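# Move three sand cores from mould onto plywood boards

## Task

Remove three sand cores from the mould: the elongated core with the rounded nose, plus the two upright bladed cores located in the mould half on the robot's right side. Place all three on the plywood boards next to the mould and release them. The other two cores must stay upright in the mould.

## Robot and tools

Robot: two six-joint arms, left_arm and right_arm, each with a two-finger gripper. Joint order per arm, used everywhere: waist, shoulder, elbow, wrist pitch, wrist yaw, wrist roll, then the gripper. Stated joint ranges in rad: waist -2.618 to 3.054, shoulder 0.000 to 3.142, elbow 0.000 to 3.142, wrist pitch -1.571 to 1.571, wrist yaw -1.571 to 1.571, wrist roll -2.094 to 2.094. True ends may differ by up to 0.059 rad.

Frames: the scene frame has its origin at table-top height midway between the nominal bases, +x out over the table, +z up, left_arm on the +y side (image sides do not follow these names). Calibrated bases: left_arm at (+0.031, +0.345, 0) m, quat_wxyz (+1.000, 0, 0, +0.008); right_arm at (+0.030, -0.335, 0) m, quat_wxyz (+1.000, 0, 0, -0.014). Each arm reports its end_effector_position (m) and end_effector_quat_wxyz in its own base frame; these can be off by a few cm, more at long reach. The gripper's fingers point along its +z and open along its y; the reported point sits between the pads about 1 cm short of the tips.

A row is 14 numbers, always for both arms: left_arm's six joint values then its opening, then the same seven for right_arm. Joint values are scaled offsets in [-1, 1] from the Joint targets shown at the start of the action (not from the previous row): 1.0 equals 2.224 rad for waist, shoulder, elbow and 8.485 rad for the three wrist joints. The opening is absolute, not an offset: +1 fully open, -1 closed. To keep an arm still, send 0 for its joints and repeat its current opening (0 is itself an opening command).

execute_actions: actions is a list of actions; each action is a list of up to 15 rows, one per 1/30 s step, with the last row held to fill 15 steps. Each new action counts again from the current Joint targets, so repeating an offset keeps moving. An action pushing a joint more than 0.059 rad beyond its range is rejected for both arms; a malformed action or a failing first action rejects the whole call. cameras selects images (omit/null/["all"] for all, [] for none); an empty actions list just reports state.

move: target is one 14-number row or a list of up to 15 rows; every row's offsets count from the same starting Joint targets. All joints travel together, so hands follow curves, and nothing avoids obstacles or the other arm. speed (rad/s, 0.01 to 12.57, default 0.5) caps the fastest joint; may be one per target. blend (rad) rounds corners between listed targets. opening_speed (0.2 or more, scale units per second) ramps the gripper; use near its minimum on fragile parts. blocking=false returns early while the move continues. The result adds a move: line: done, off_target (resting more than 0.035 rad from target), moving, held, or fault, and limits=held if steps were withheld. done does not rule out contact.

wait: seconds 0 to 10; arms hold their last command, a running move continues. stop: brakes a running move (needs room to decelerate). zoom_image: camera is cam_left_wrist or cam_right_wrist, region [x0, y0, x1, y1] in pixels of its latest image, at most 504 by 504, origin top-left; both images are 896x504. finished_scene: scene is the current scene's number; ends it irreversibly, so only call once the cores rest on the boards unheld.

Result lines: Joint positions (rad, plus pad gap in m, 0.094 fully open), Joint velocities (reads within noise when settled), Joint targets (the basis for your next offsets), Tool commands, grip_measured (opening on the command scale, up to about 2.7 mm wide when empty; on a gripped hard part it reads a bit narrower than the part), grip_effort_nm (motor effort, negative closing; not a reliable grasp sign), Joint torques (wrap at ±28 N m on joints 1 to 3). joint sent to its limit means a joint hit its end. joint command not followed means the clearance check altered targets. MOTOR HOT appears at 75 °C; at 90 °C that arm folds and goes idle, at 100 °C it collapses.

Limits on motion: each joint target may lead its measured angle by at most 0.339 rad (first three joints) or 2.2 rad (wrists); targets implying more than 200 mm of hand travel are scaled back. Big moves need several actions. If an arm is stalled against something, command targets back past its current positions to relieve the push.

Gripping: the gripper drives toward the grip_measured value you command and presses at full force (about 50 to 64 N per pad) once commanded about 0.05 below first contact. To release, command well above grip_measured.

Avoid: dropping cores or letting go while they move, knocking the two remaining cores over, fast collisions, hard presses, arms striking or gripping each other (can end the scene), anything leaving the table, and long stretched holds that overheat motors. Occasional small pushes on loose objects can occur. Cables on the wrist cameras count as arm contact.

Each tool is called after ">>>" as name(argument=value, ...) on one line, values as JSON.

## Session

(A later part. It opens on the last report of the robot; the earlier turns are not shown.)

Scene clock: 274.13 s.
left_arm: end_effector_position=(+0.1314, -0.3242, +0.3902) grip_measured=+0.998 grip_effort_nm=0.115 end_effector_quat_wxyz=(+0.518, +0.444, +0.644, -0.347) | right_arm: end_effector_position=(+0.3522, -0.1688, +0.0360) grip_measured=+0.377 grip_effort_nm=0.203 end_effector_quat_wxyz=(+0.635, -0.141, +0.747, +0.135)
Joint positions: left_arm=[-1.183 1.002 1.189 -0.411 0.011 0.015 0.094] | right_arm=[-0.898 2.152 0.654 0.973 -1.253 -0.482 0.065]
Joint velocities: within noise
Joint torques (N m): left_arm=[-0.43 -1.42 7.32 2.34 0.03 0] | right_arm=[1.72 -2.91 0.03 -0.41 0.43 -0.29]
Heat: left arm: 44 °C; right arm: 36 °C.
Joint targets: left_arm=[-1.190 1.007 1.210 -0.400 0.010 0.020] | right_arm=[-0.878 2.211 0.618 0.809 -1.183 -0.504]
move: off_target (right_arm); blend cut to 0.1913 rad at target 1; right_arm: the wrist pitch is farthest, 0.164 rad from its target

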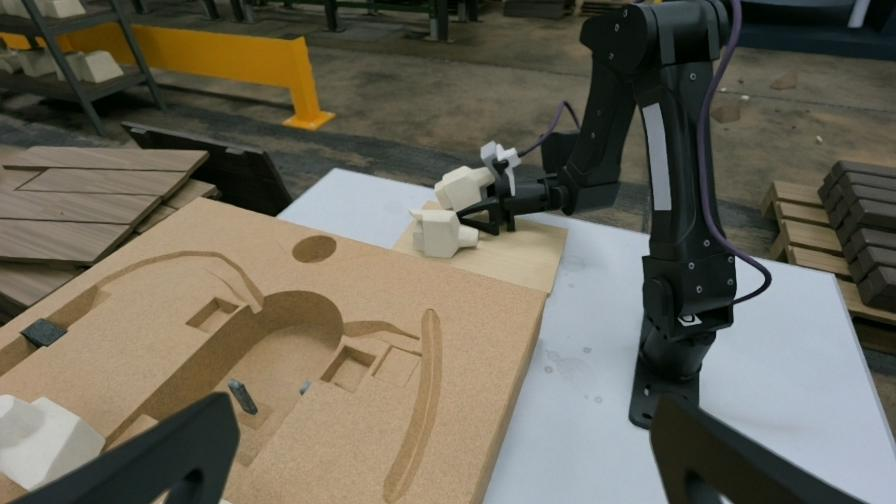

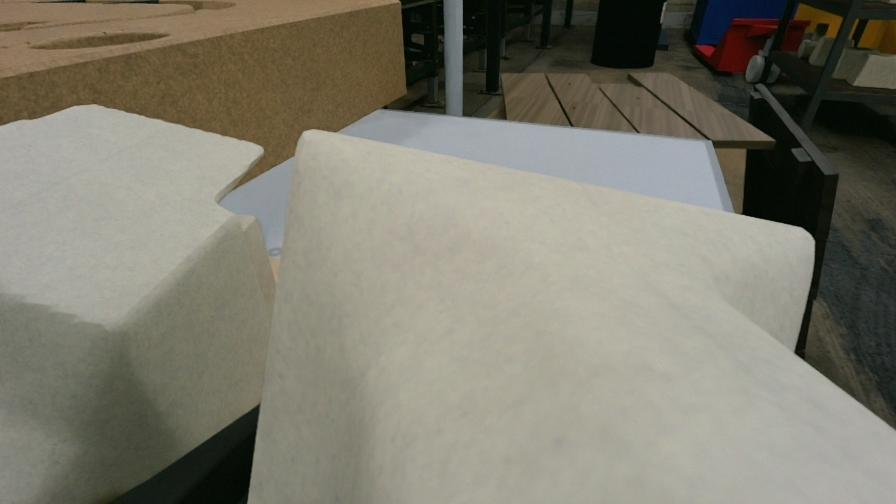

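>>> move(target=[0,0,0,0,0,0,1,-0.0238,-0.016,-0.0017,-0.0147,-0.0053,-0.0114,0.38], speed=0.12)

>>> zoom_image(camera="cam_left_wrist", region=[370, 110, 590, 290])

Scene clock: 292.63 s.
left_arm: end_effector_position=(+0.1314, -0.3242, +0.3902) grip_measured=+0.998 grip_effort_nm=0.120 end_effector_quat_wxyz=(+0.518, +0.444, +0.644, -0.347) | right_arm: end_effector_position=(+0.3434, -0.1669, +0.0347) grip_measured=+0.377 grip_effort_nm=0.164 end_effector_quat_wxyz=(+0.631, -0.148, +0.748, +0.142)
Joint positions: left_arm=[-1.183 1.002 1.189 -0.411 0.011 0.015 0.094] | right_arm=[-0.92 2.128 0.654 0.856 -1.286 -0.574 0.065]
Joint velocities: within noise
Joint torques (N m): left_arm=[-0.46 -1.29 7.3 2.32 0.01 -0.01] | right_arm=[-1.05 -3.77 -0.17 -0.55 0.31 -0.3]
Heat: left arm: 43 °C; right arm: 36 °C.
Joint targets: left_arm=[-1.190 1.007 1.210 -0.400 0.010 0.020] | right_arm=[-0.931 2.176 0.615 0.684 -1.228 -0.600]
move: off_target (right_arm); right_arm: the wrist pitch is farthest, 0.172 rad from its target

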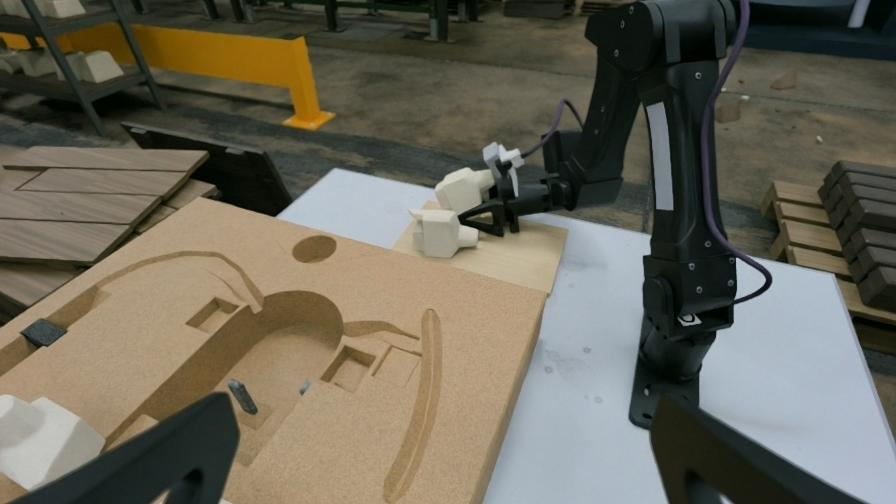

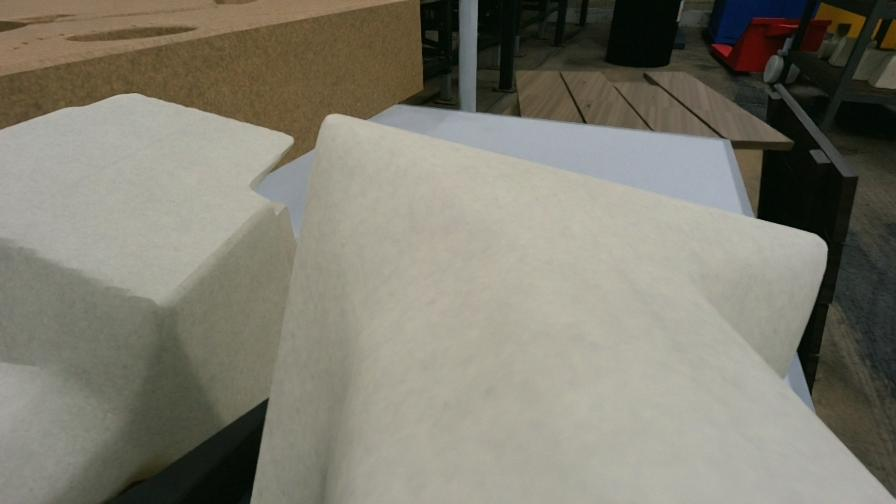

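Scaled by 2.291.

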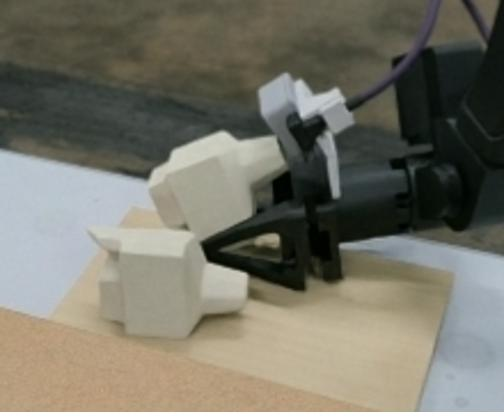

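>>> move(target=[0,0,0,0,0,0,1,-0.0238,-0.0165,-0.001,-0.019,-0.005,-0.014,0.38], speed=0.12)

>>> zoom_image(camera="cam_left_wrist", region=[370, 110, 590, 290])

Scene clock: 296.93 s.
left_arm: end_effector_position=(+0.1314, -0.3242, +0.3902) grip_measured=+0.998 grip_effort_nm=0.115 end_effector_quat_wxyz=(+0.518, +0.444, +0.644, -0.347) | right_arm: end_effector_position=(+0.3271, -0.1676, +0.0359) grip_measured=+0.378 grip_effort_nm=0.134 end_effector_quat_wxyz=(+0.632, -0.153, +0.744, +0.150)
Joint positions: left_arm=[-1.183 1.002 1.189 -0.411 0.011 0.015 0.094] | right_arm=[-0.969 2.095 0.654 0.683 -1.343 -0.715 0.065]
Joint velocities: within noise
Joint torques (N m): left_arm=[-0.53 -1.35 7.28 2.33 0.03 -0.01] | right_arm=[-1.36 -3.82 -0.29 -0.56 0.37 -0.07]
Heat: left arm: 43 °C; right arm: 36 °C.
Joint targets: left_arm=[-1.190 1.007 1.210 -0.400 0.010 0.020] | right_arm=[-0.984 2.139 0.612 0.523 -1.270 -0.719]
move: off_target (right_arm); right_arm: the wrist pitch is farthest, 0.160 rad from its target

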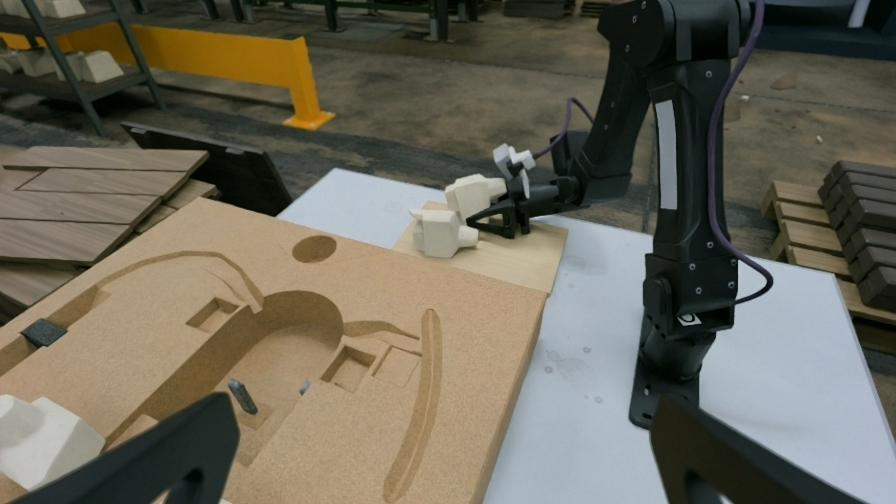

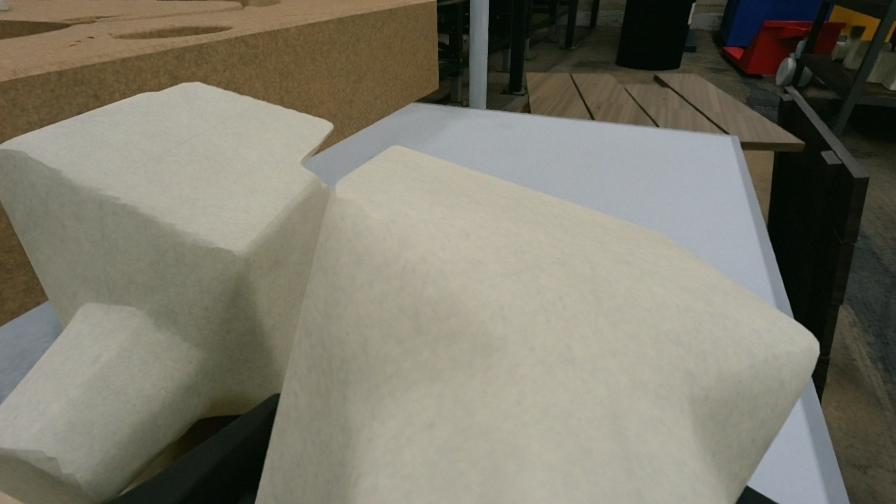

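Scaled by 2.291.

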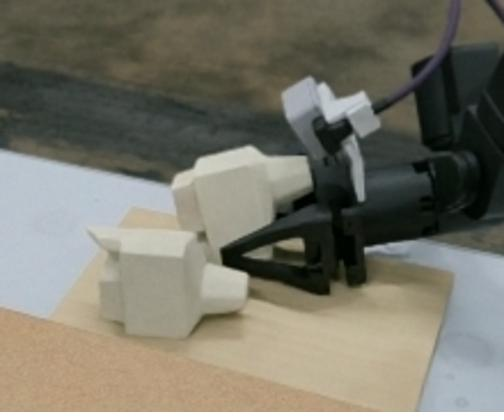

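>>> move(target=[0,0,0,0,0,0,1,-0.0416,0.0027,-0.0101,-0.0028,-0.0087,-0.0104,0.38], speed=0.12)

>>> zoom_image(camera="cam_left_wrist", region=[370, 110, 590, 290])

Scene clock: 311.40 s.
left_arm: end_effector_position=(+0.1314, -0.3242, +0.3902) grip_measured=+0.998 grip_effort_nm=0.120 end_effector_quat_wxyz=(+0.518, +0.444, +0.644, -0.347) | right_arm: end_effector_position=(+0.3021, -0.1766, +0.0397) grip_measured=+0.378 grip_effort_nm=0.134 end_effector_quat_wxyz=(+0.653, -0.140, +0.729, +0.150)
Joint positions: left_arm=[-1.183 1.002 1.189 -0.411 0.011 0.015 0.094] | right_arm=[-1.061 2.095 0.631 0.631 -1.432 -0.793 0.065]
Joint velocities: within noise
Joint torques (N m): left_arm=[-0.53 -1.4 7.34 2.34 0.01 0.01] | right_arm=[-1.37 -3.17 -0.5 -0.34 0.48 -0.22]
Heat: left arm: 43 °C; right arm: 36 °C.
Joint targets: left_arm=[-1.190 1.007 1.210 -0.400 0.010 0.020] | right_arm=[-1.077 2.145 0.590 0.500 -1.344 -0.808]
move: off_target (right_arm); right_arm: the wrist pitch is farthest, 0.132 rad from its target

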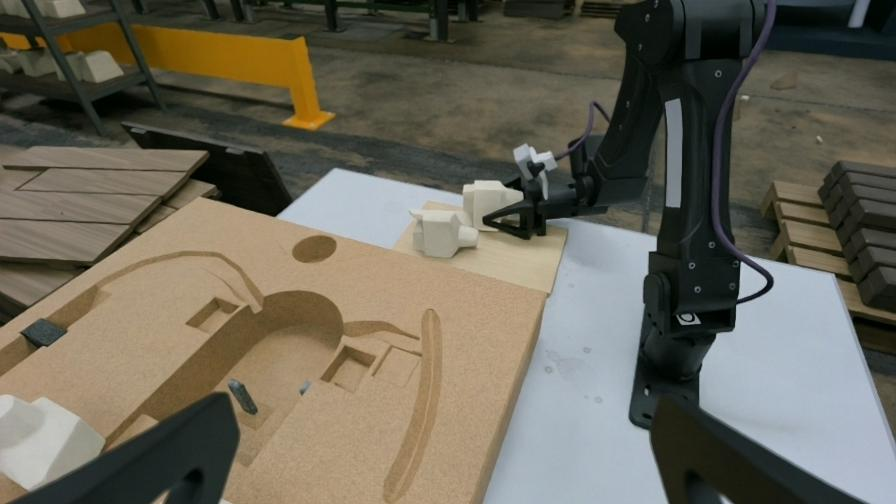

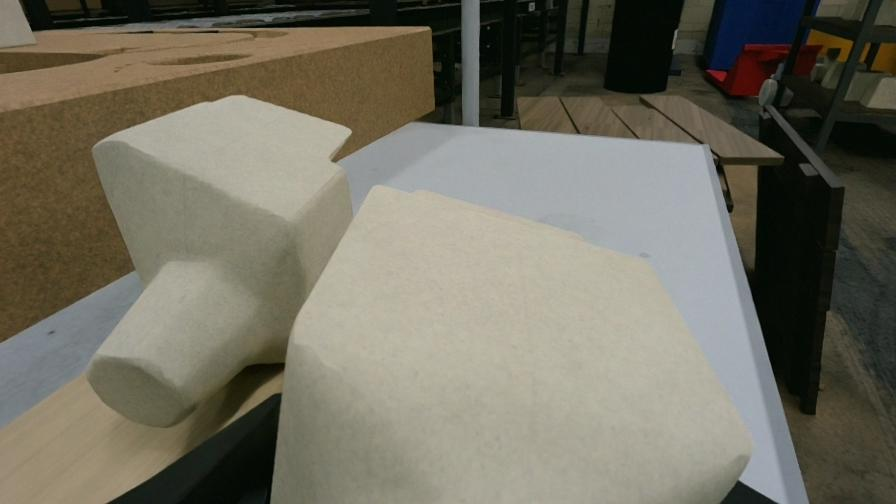

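Scaled by 2.291.

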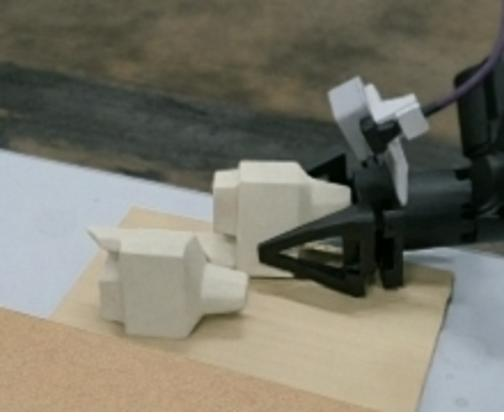

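>>> move(target=[0,0,0,0,0,0,1,0,0,0,0,0,0,0.55], speed=0.12, opening_speed=0.2)

>>> zoom_image(camera="cam_left_wrist", region=[370, 110, 590, 290])

Scene clock: 315.67 s.
left_arm: end_effector_position=(+0.1314, -0.3242, +0.3902) grip_measured=+0.998 grip_effort_nm=0.110 end_effector_quat_wxyz=(+0.518, +0.444, +0.644, -0.347) | right_arm: end_effector_position=(+0.3001, -0.1731, +0.0408) grip_measured=+0.547 grip_effort_nm=0.188 end_effector_quat_wxyz=(+0.655, -0.139, +0.725, +0.160)
Joint positions: left_arm=[-1.183 1.002 1.189 -0.411 0.011 0.015 0.094] | right_arm=[-1.063 2.095 0.627 0.618 -1.451 -0.795 0.073]
Joint velocities: within noise
Joint torques (N m): left_arm=[-0.49 -1.37 7.43 2.34 0.05 -0.01] | right_arm=[-1.28 -3.14 -0.21 -0.27 0.66 -0.18]
Heat: left arm: 43 °C; right arm: 36 °C.
Joint targets: left_arm=[-1.190 1.007 1.210 -0.400 0.010 0.020] | right_arm=[-1.077 2.145 0.590 0.499 -1.344 -0.808]
move: off_target (right_arm); right_arm: the wrist pitch is farthest, 0.118 rad from its target

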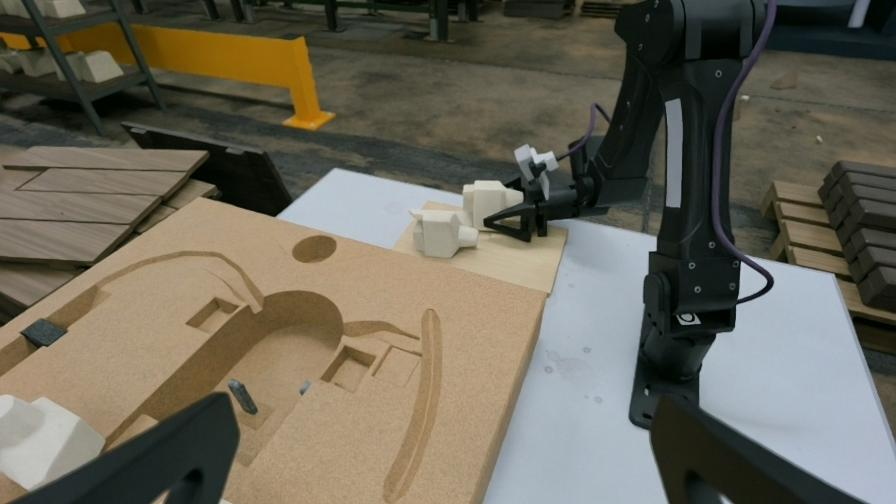

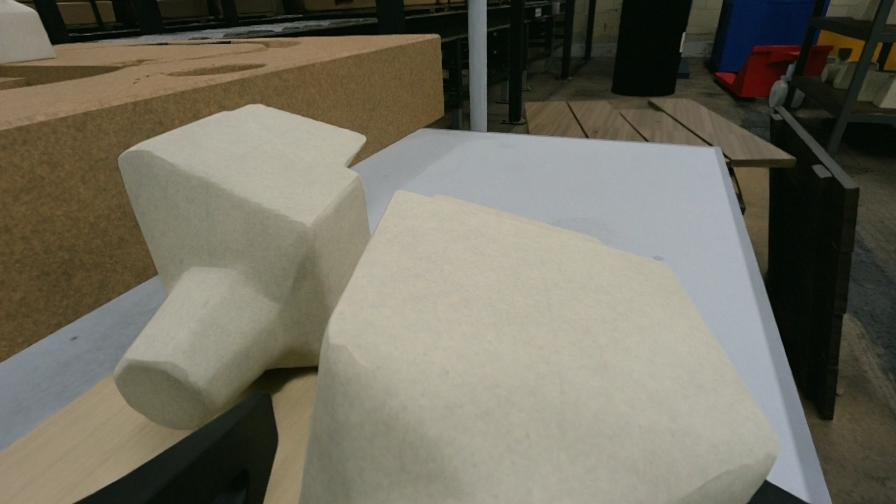

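Scaled by 2.291.

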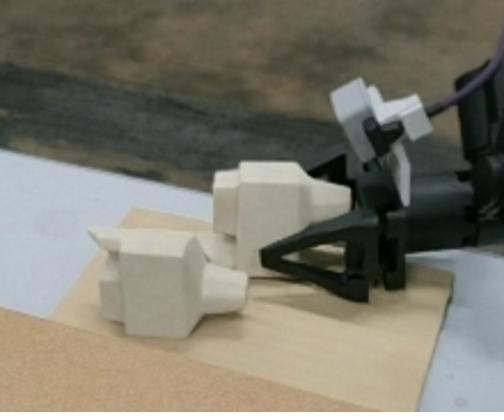

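>>> move(target=[0,0,0,0,0,0,1,0,-0.0306,-0.001,-0.0078,0,0,0.55], speed=0.15)

>>> zoom_image(camera="cam_left_wrist", region=[370, 110, 590, 290])

Scene clock: 330.57 s.
left_arm: end_effector_position=(+0.1314, -0.3242, +0.3902) grip_measured=+0.998 grip_effort_nm=0.120 end_effector_quat_wxyz=(+0.518, +0.444, +0.644, -0.347) | right_arm: end_effector_position=(+0.2985, -0.1763, +0.0391) grip_measured=+0.547 grip_effort_nm=0.168 end_effector_quat_wxyz=(+0.640, -0.115, +0.743, +0.160)
Joint positions: left_arm=[-1.183 1.002 1.189 -0.411 0.011 0.015 0.094] | right_arm=[-1.069 2.058 0.622 0.538 -1.404 -0.799 0.073]
Joint velocities: within noise
Joint torques (N m): left_arm=[-0.43 -1.4 7.28 2.35 0 0] | right_arm=[-0.73 -5.38 0.08 -0.12 0.16 -0.12]
Heat: left arm: 44 °C; right arm: 36 °C.
Joint targets: left_arm=[-1.190 1.007 1.210 -0.400 0.010 0.020] | right_arm=[-1.077 2.077 0.588 0.433 -1.344 -0.807]
move: off_target (right_arm); right_arm: the wrist pitch is farthest, 0.105 rad from its target

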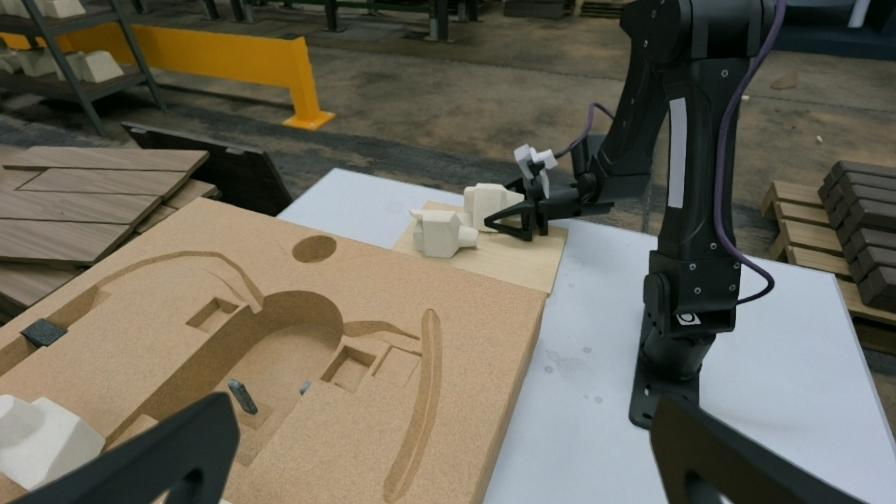

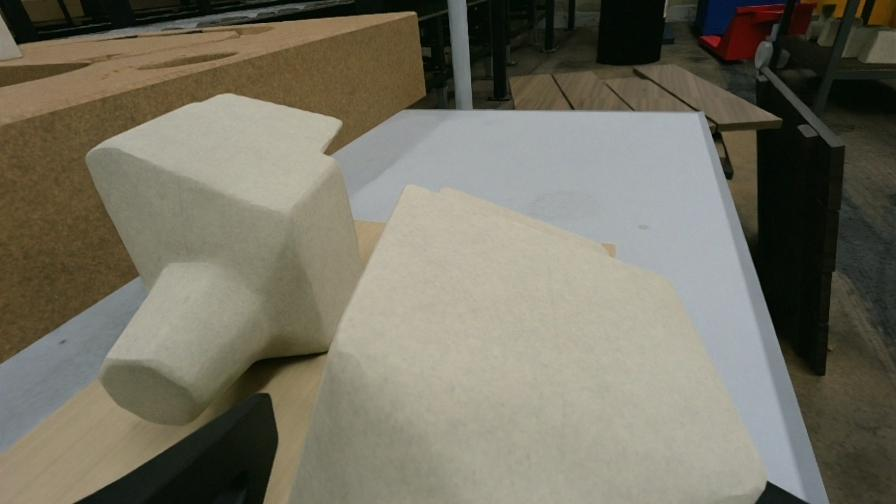

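Scaled by 2.291.

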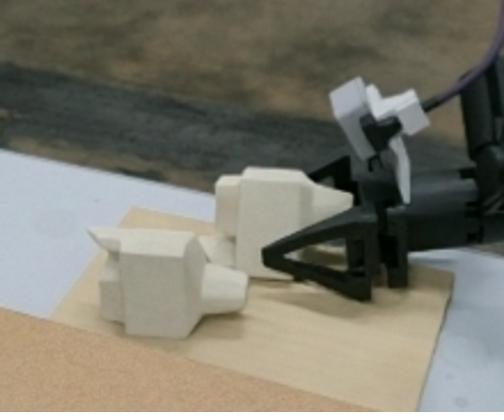

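>>> move(target=[0,0,0,0,0,0,1,0,0.02,0,0.005,0,0,0.55], speed=0.15, cameras=[])

>>> move(target=[0,0,0,0,0,0,1,-0.0135,0,0,0,0,0,0.8], speed=0.05, opening_speed=0.3)

>>> zoom_image(camera="cam_left_wrist", region=[370, 110, 590, 290])

Scene clock: 343.03 s.
left_arm: end_effector_position=(+0.1314, -0.3242, +0.3902) grip_measured=+0.998 grip_effort_nm=0.120 end_effector_quat_wxyz=(+0.518, +0.444, +0.644, -0.347) | right_arm: end_effector_position=(+0.2983, -0.1753, +0.0394) grip_measured=+0.547 grip_effort_nm=0.168 end_effector_quat_wxyz=(+0.644, -0.119, +0.739, +0.161)
Joint positions: left_arm=[-1.183 1.002 1.189 -0.411 0.011 0.015 0.094] | right_arm=[-1.069 2.067 0.622 0.553 -1.417 -0.8 0.073]
Joint velocities: within noise
Joint torques (N m): left_arm=[-0.54 -1.39 7.28 2.35 0.05 0] | right_arm=[-0.69 -2.7 0.05 0.1 0.32 -0.12]
Heat: left arm: 44 °C; right arm: 36 °C.
Joint targets: left_arm=[-1.190 1.007 1.210 -0.400 0.010 0.020] | right_arm=[-1.077 2.121 0.588 0.476 -1.344 -0.807]
move: off_target (right_arm); right_arm: the wrist pitch is farthest, 0.078 rad from its target
No camera images: "cameras" was empty.

Scene clock: 344.07 s.
left_arm: end_effector_position=(+0.1314, -0.3242, +0.3902) grip_measured=+0.998 grip_effort_nm=0.120 end_effector_quat_wxyz=(+0.518, +0.444, +0.644, -0.347) | right_arm: end_effector_position=(+0.2922, -0.1797, +0.0402) grip_measured=+0.797 grip_effort_nm=0.203 end_effector_quat_wxyz=(+0.649, -0.109, +0.736, +0.160)
Joint positions: left_arm=[-1.183 1.002 1.189 -0.411 0.011 0.015 0.094] | right_arm=[-1.095 2.068 0.616 0.553 -1.433 -0.8 0.084]
Joint velocities: within noise
Joint torques (N m): left_arm=[-0.5 -1.4 7.24 2.33 0.02 -0.01] | right_arm=[-1.01 -2.76 0.46 0.08 0.46 -0.13]
Heat: left arm: 44 °C; right arm: 36 °C.
Joint targets: left_arm=[-1.190 1.007 1.210 -0.400 0.010 0.020] | right_arm=[-1.107 2.121 0.588 0.476 -1.344 -0.807]
move: off_target (right_arm); right_arm: the wrist yaw is farthest, 0.089 rad from its target

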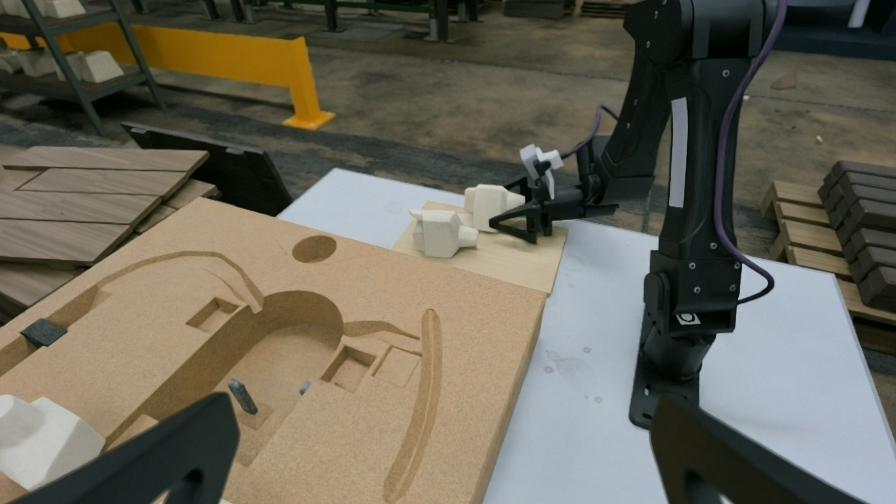

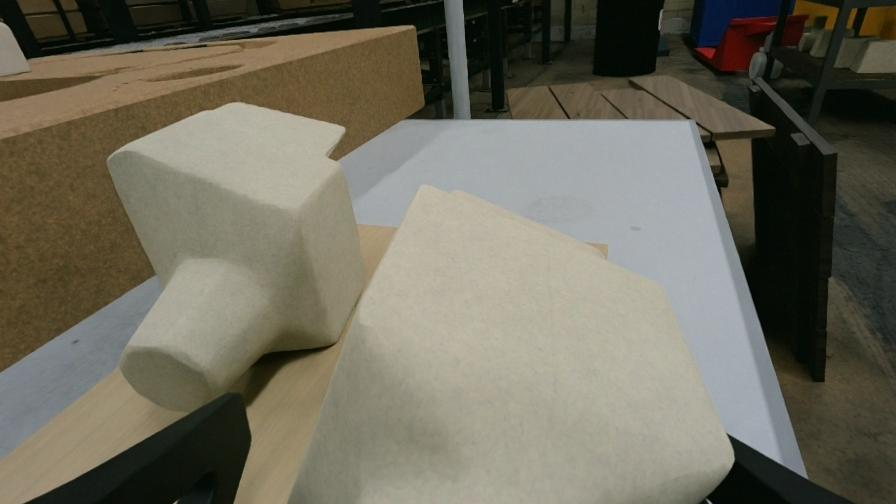

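Scaled by 2.291.

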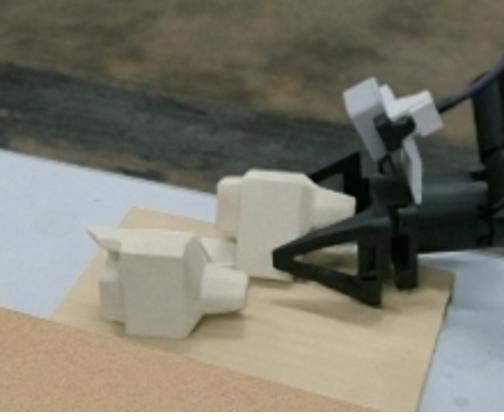

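>>> move(target=[0,0,0,0,0,0,1,-0.007,0,0,0,0,0,1.0], speed=0.05, opening_speed=0.3)

>>> zoom_image(camera="cam_left_wrist", region=[370, 110, 590, 290])

Scene clock: 347.10 s.
left_arm: end_effector_position=(+0.1314, -0.3242, +0.3902) grip_measured=+0.998 grip_effort_nm=0.125 end_effector_quat_wxyz=(+0.518, +0.444, +0.644, -0.347) | right_arm: end_effector_position=(+0.2891, -0.1834, +0.0400) grip_measured=+0.997 grip_effort_nm=0.208 end_effector_quat_wxyz=(+0.650, -0.103, +0.736, +0.158)
Joint positions: left_arm=[-1.183 1.002 1.189 -0.411 0.011 0.015 0.094] | right_arm=[-1.111 2.072 0.616 0.553 -1.438 -0.799 0.094]
Joint velocities: within noise
Joint torques (N m): left_arm=[-0.57 -1.44 7.32 2.33 0.02 0.01] | right_arm=[-1.02 -3.06 0.43 0.08 0.51 -0.13]
Heat: left arm: 44 °C; right arm: 35 °C.
Joint targets: left_arm=[-1.190 1.007 1.210 -0.400 0.010 0.020] | right_arm=[-1.122 2.121 0.588 0.476 -1.344 -0.807]
move: off_target (right_arm); right_arm: the wrist yaw is farthest, 0.094 rad from its target

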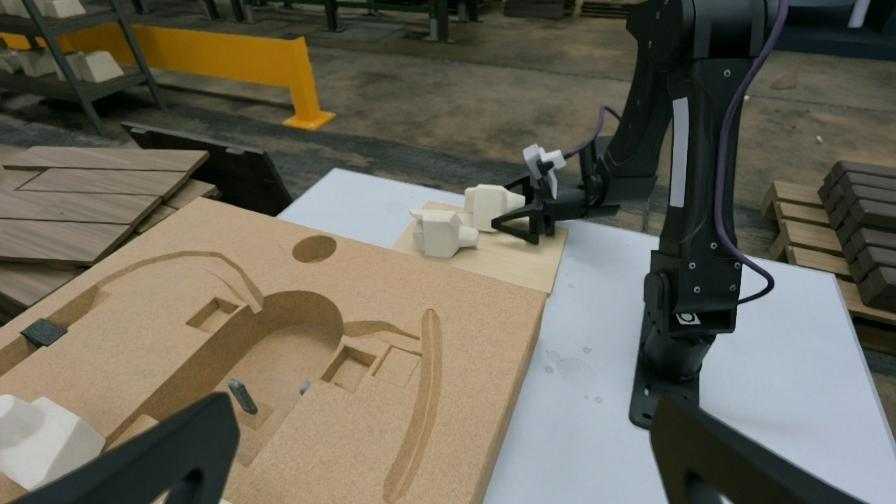

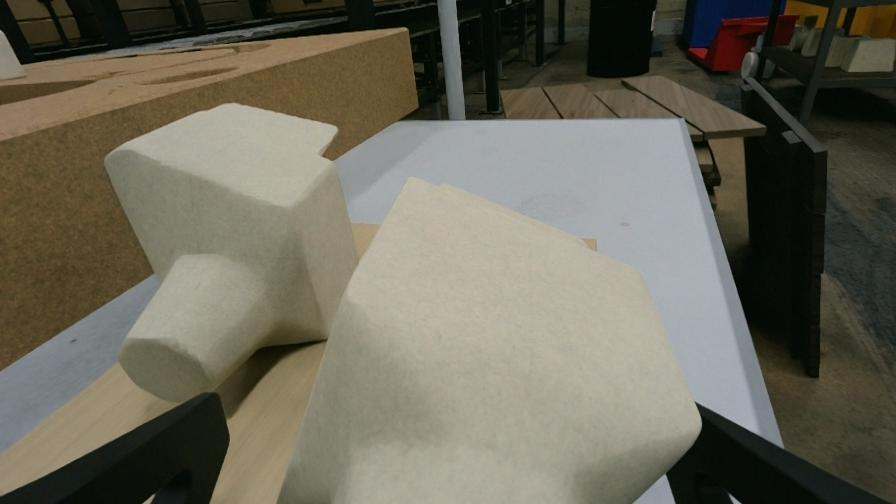

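Scaled by 2.291.

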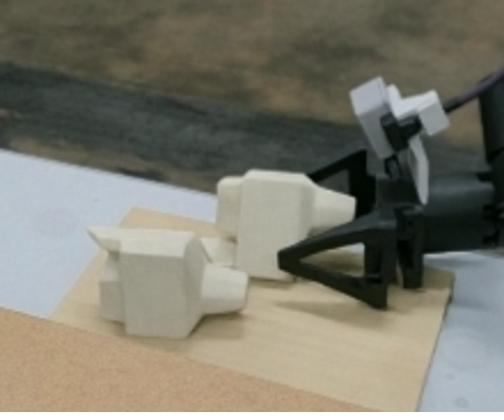

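>>> move(target=[[0,0,0,0,0,0,1,-0.011,0,0,0,0,0,1.0],[0,0,0,0,0,0,1,-0.013,-0.0306,-0.001,-0.0078,0,0,1.0]], speed=0.1)

>>> zoom_image(camera="cam_left_wrist", region=[370, 110, 590, 290])

Scene clock: 351.67 s.
left_arm: end_effector_position=(+0.1314, -0.3242, +0.3902) grip_measured=+0.998 grip_effort_nm=0.120 end_effector_quat_wxyz=(+0.518, +0.444, +0.644, -0.347) | right_arm: end_effector_position=(+0.2828, -0.1927, +0.0334) grip_measured=+0.997 grip_effort_nm=0.164 end_effector_quat_wxyz=(+0.637, -0.081, +0.754, +0.139)
Joint positions: left_arm=[-1.183 1.002 1.189 -0.411 0.011 0.015 0.094] | right_arm=[-1.139 2.053 0.61 0.498 -1.385 -0.829 0.094]
Joint velocities: within noise
Joint torques (N m): left_arm=[-0.43 -1.36 7.25 2.34 0.03 -0.01] | right_arm=[-1.09 -6.75 0.76 -0.04 -0.03 0.2]
Heat: left arm: 44 °C; right arm: 35 °C.
Joint targets: left_arm=[-1.190 1.007 1.210 -0.400 0.010 0.020] | right_arm=[-1.151 2.053 0.585 0.409 -1.344 -0.808]
move: off_target (right_arm); right_arm: the wrist pitch is farthest, 0.088 rad from its target

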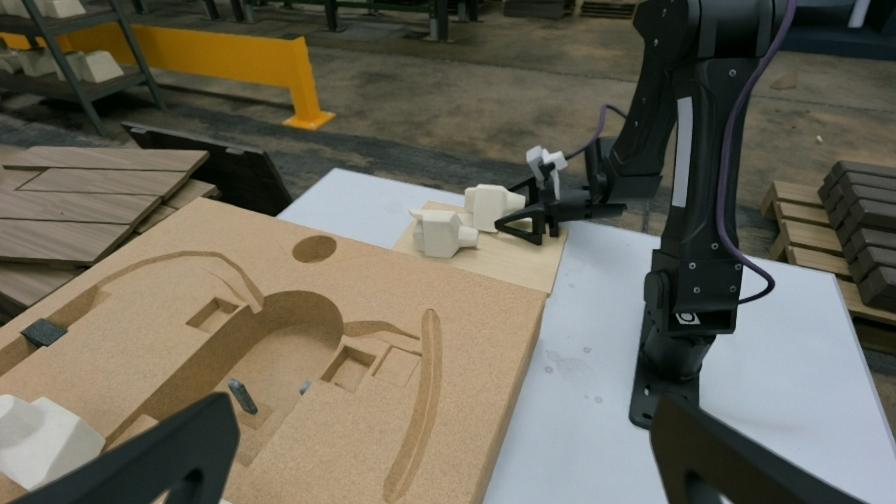

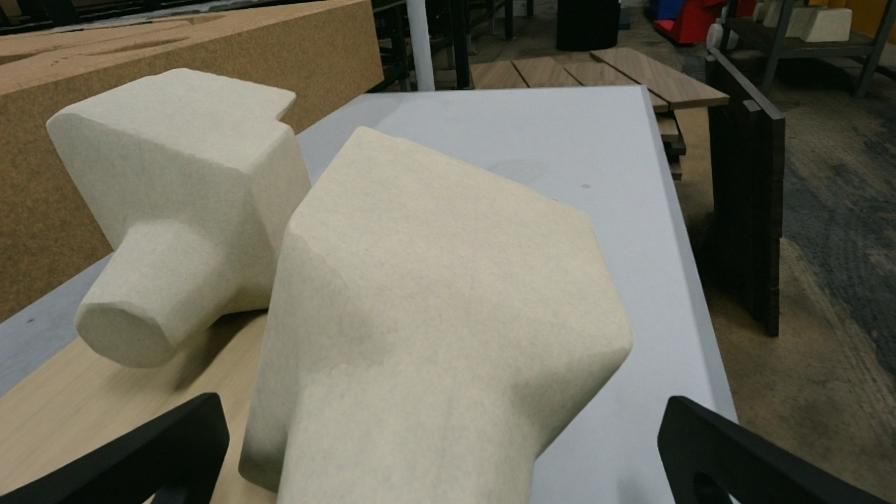

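Scaled by 2.291.

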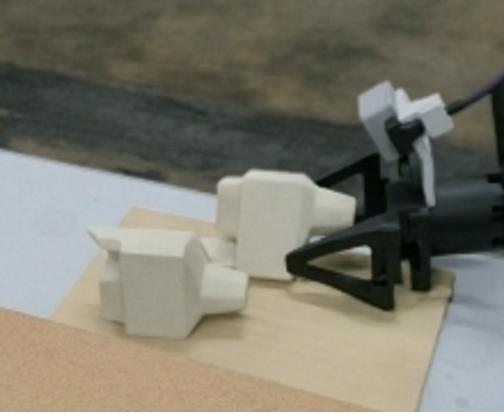

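>>> move(target=[0,0,0,0,0,0,1,0,-0.045,-0.001,-0.012,0,0.006,1.0], speed=0.2)

>>> zoom_image(camera="cam_left_wrist", region=[370, 110, 590, 290])

Scene clock: 355.93 s.
left_arm: end_effector_position=(+0.1314, -0.3242, +0.3902) grip_measured=+0.998 grip_effort_nm=0.110 end_effector_quat_wxyz=(+0.518, +0.444, +0.644, -0.347) | right_arm: end_effector_position=(+0.2780, -0.1897, +0.0392) grip_measured=+0.997 grip_effort_nm=0.164 end_effector_quat_wxyz=(+0.612, -0.026, +0.772, +0.170)
Joint positions: left_arm=[-1.183 1.002 1.189 -0.411 0.011 0.015 0.094] | right_arm=[-1.144 1.97 0.598 0.354 -1.342 -0.77 0.094]
Joint velocities: within noise
Joint torques (N m): left_arm=[-0.49 -1.37 7.27 2.33 0 0.01] | right_arm=[-0.61 -7.77 1.8 0.3 -0.42 0.11]
Heat: left arm: 44 °C; right arm: 36 °C.
Joint targets: left_arm=[-1.190 1.007 1.210 -0.400 0.010 0.020] | right_arm=[-1.151 1.953 0.583 0.308 -1.344 -0.757]
move: off_target (right_arm); right_arm: the wrist pitch is farthest, 0.046 rad from its target

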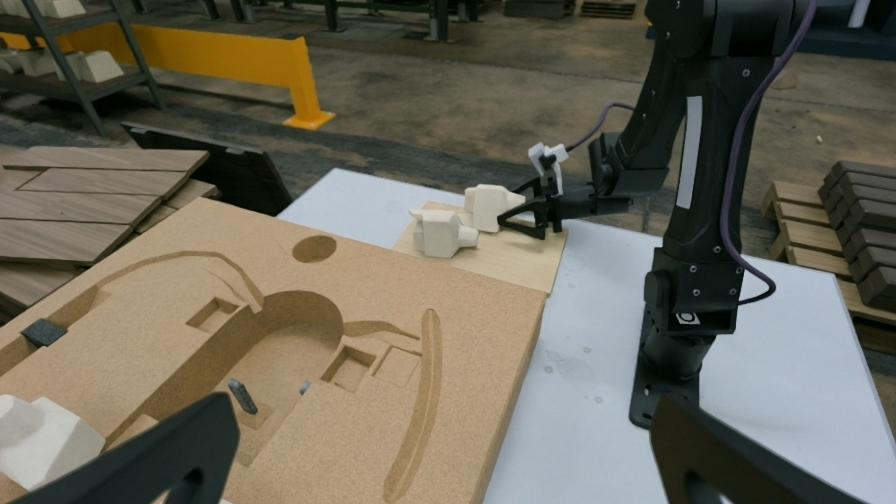

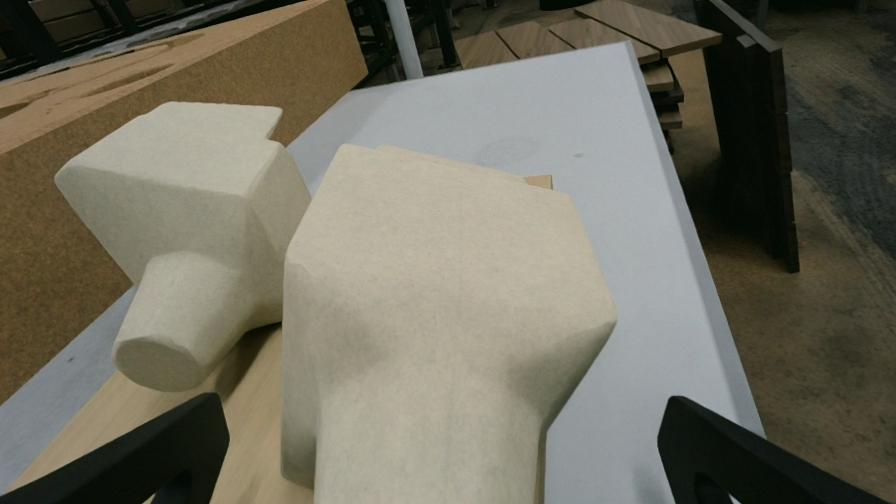

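Scaled by 2.291.

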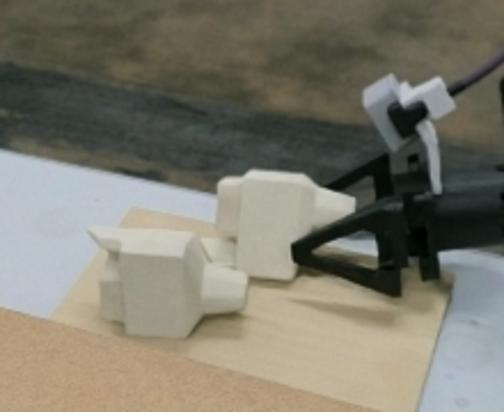

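>>> move(target=[0,0,0,0,0,0,1,0,-0.07,-0.002,-0.012,0,-0.03,1.0], speed=0.25)

>>> zoom_image(camera="cam_left_wrist", region=[370, 110, 590, 290])

Scene clock: 360.93 s.
left_arm: end_effector_position=(+0.1314, -0.3242, +0.3902) grip_measured=+0.998 grip_effort_nm=0.120 end_effector_quat_wxyz=(+0.518, +0.444, +0.644, -0.347) | right_arm: end_effector_position=(+0.2756, -0.1861, +0.0670) grip_measured=+0.997 grip_effort_nm=0.159 end_effector_quat_wxyz=(+0.623, -0.113, +0.768, +0.094)
Joint positions: left_arm=[-1.183 1.002 1.189 -0.411 0.011 0.015 0.094] | right_arm=[-1.144 1.822 0.59 0.218 -1.327 -0.997 0.094]
Joint velocities: within noise
Joint torques (N m): left_arm=[-0.47 -1.44 7.34 2.34 0 0.01] | right_arm=[-0.64 -7.83 2.66 0.61 -0.57 -0.23]
Heat: left arm: 44 °C; right arm: 37 °C.
Joint targets: left_arm=[-1.190 1.007 1.210 -0.400 0.010 0.020] | right_arm=[-1.151 1.797 0.579 0.206 -1.344 -1.011]
move: done

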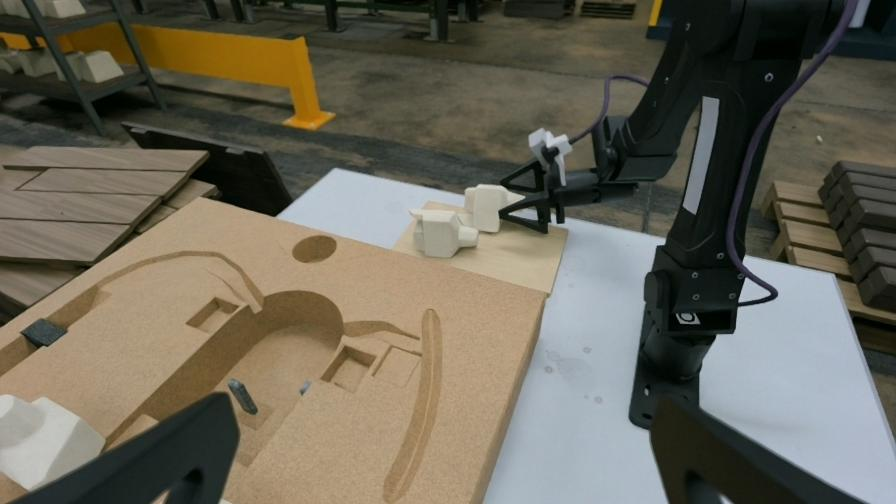

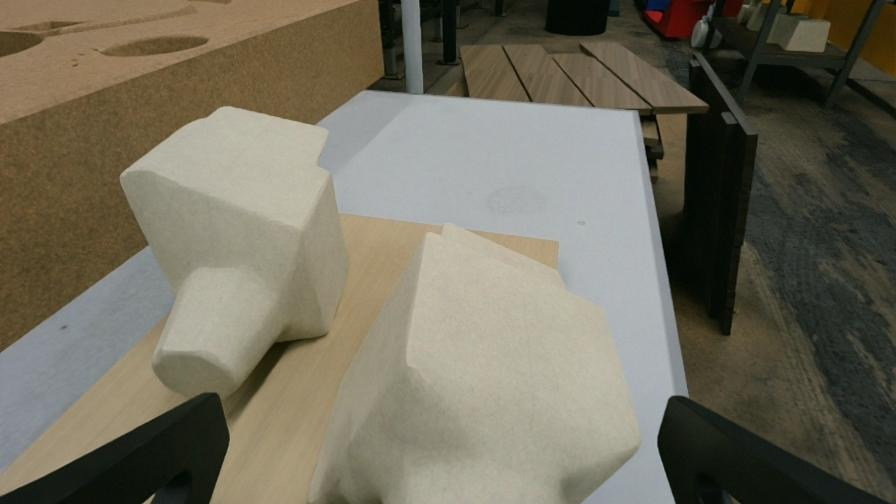

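Scaled by 2.291.

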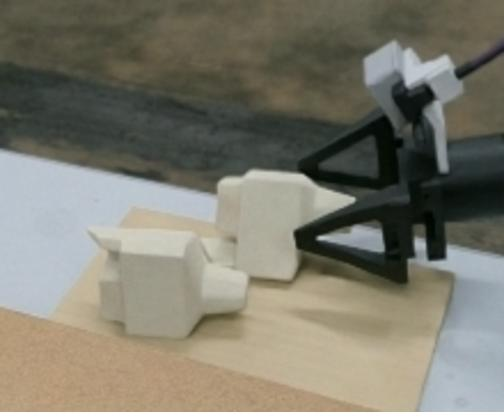

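>>> move(target=[0,0,0,0,0,0,1,0,-0.11,0,-0.018,0,-0.022,1.0], speed=0.4)

>>> zoom_image(camera="cam_left_wrist", region=[370, 110, 590, 290])

Scene clock: 365.37 s.
left_arm: end_effector_position=(+0.1314, -0.3242, +0.3902) grip_measured=+0.998 grip_effort_nm=0.115 end_effector_quat_wxyz=(+0.518, +0.444, +0.644, -0.347) | right_arm: end_effector_position=(+0.2720, -0.1783, +0.1214) grip_measured=+0.997 grip_effort_nm=0.159 end_effector_quat_wxyz=(+0.635, -0.214, +0.743, -0.004)
Joint positions: left_arm=[-1.183 1.002 1.189 -0.411 0.011 0.015 0.094] | right_arm=[-1.144 1.571 0.586 0.068 -1.324 -1.188 0.094]
Joint velocities: within noise
Joint torques (N m): left_arm=[-0.55 -1.43 7.24 2.35 0.04 0.02] | right_arm=[-0.64 -6.27 3.95 0.67 -0.58 -0.15]
Heat: left arm: 44 °C; right arm: 37 °C.
Joint targets: left_arm=[-1.190 1.007 1.210 -0.400 0.010 0.020] | right_arm=[-1.151 1.553 0.579 0.053 -1.344 -1.198]
move: done

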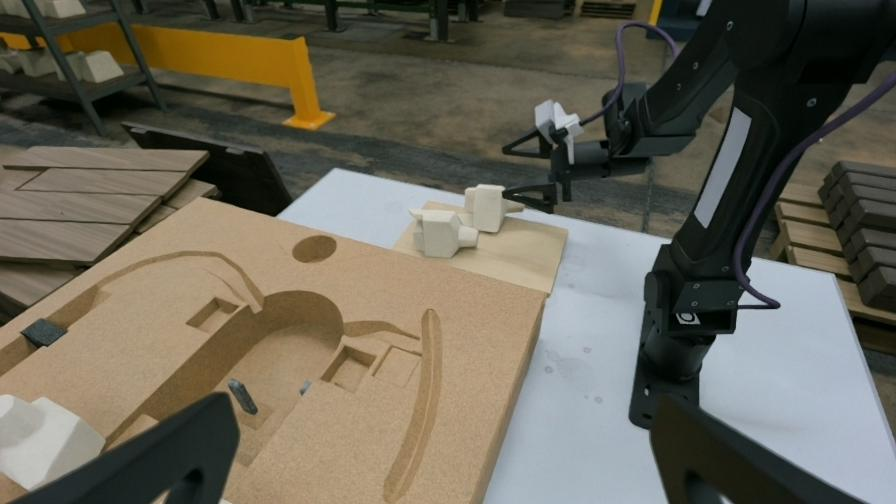

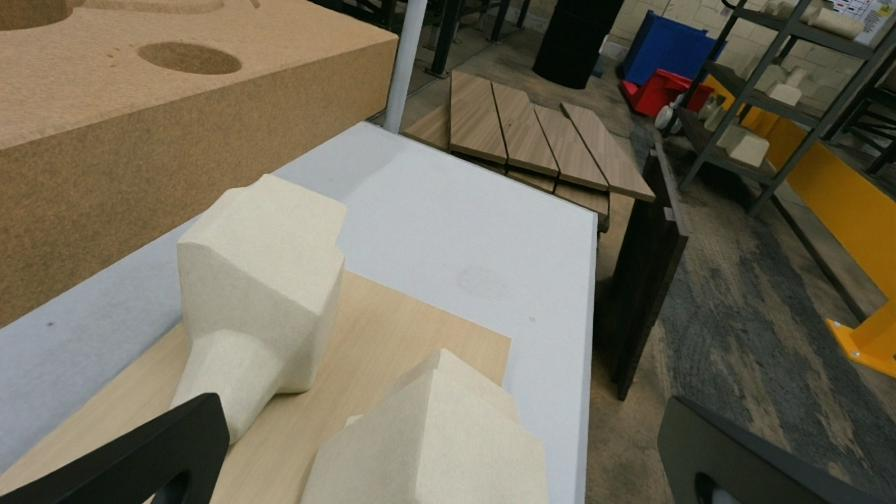

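Scaled by 2.291.

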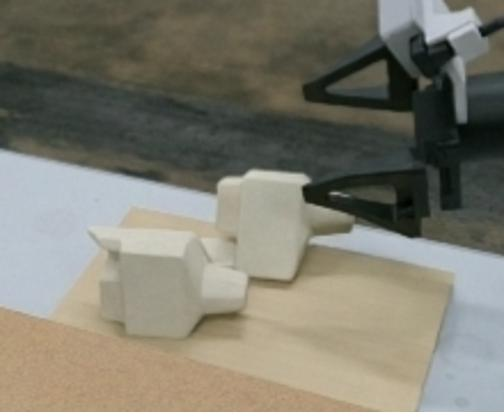

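>>> move(target=[[0,0,0,0,0,0,1,0,-0.11,0.28,0,0,0,1.0],[0,0,0,0,0,0,1,0.338,0.156,0.729,-0.183,0.1584,0.1412,1.0]], speed=0.9, blend=0.2)

Scene clock: 373.13 s.
left_arm: end_effector_position=(+0.1314, -0.3242, +0.3902) grip_measured=+0.998 grip_effort_nm=0.110 end_effector_quat_wxyz=(+0.518, +0.444, +0.644, -0.347) | right_arm: end_effector_position=(+0.3791, -0.1571, +0.2624) grip_measured=+0.998 grip_effort_nm=0.149 end_effector_quat_wxyz=(+0.179, +0.191, +0.965, -0.033)
Joint positions: left_arm=[-1.183 1.002 1.189 -0.411 0.011 0.015 0.094] | right_arm=[-0.399 1.89 2.17 -1.486 -0.008 -0.007 0.094]
Joint velocities: within noise
Joint torques (N m): left_arm=[-0.51 -1.39 7.27 2.32 0.04 0.01] | right_arm=[-0.17 -7.02 7.32 0.57 0.08 0.06]
Heat: left arm: 44 °C; right arm: 37 °C.
Joint targets: left_arm=[-1.190 1.007 1.210 -0.400 0.010 0.020] | right_arm=[-0.399 1.900 2.200 -1.499 0.000 0.000]
move: done

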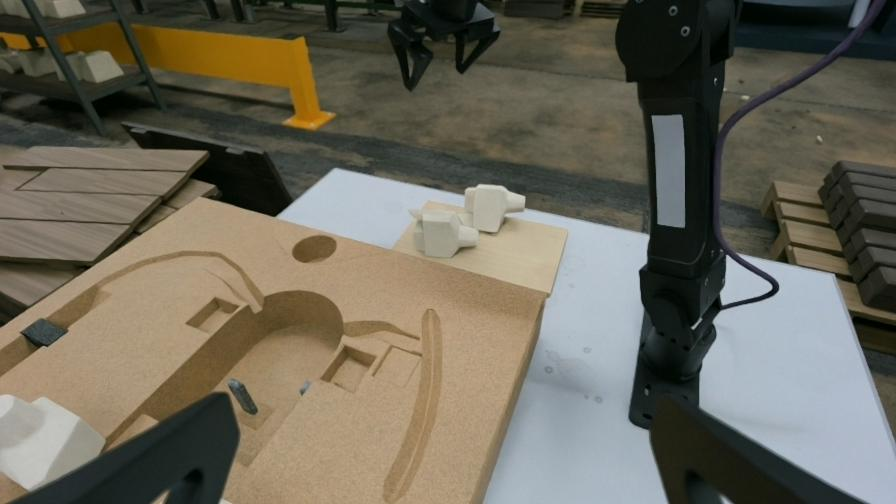

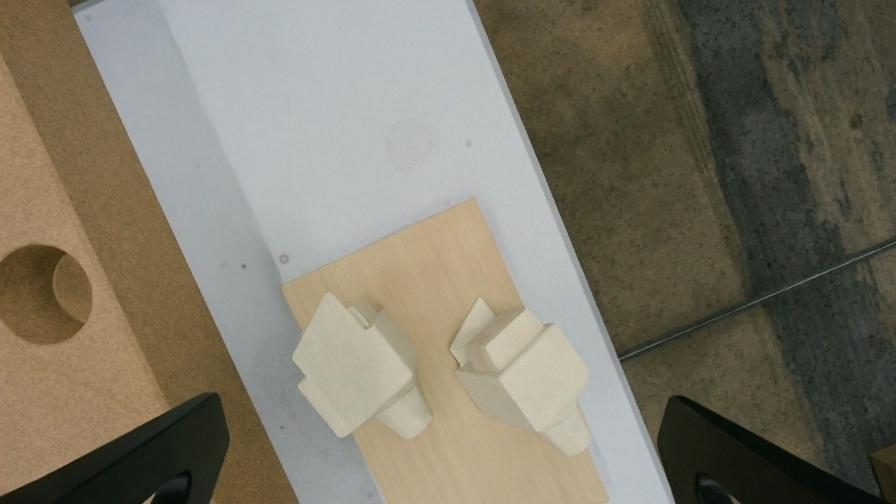

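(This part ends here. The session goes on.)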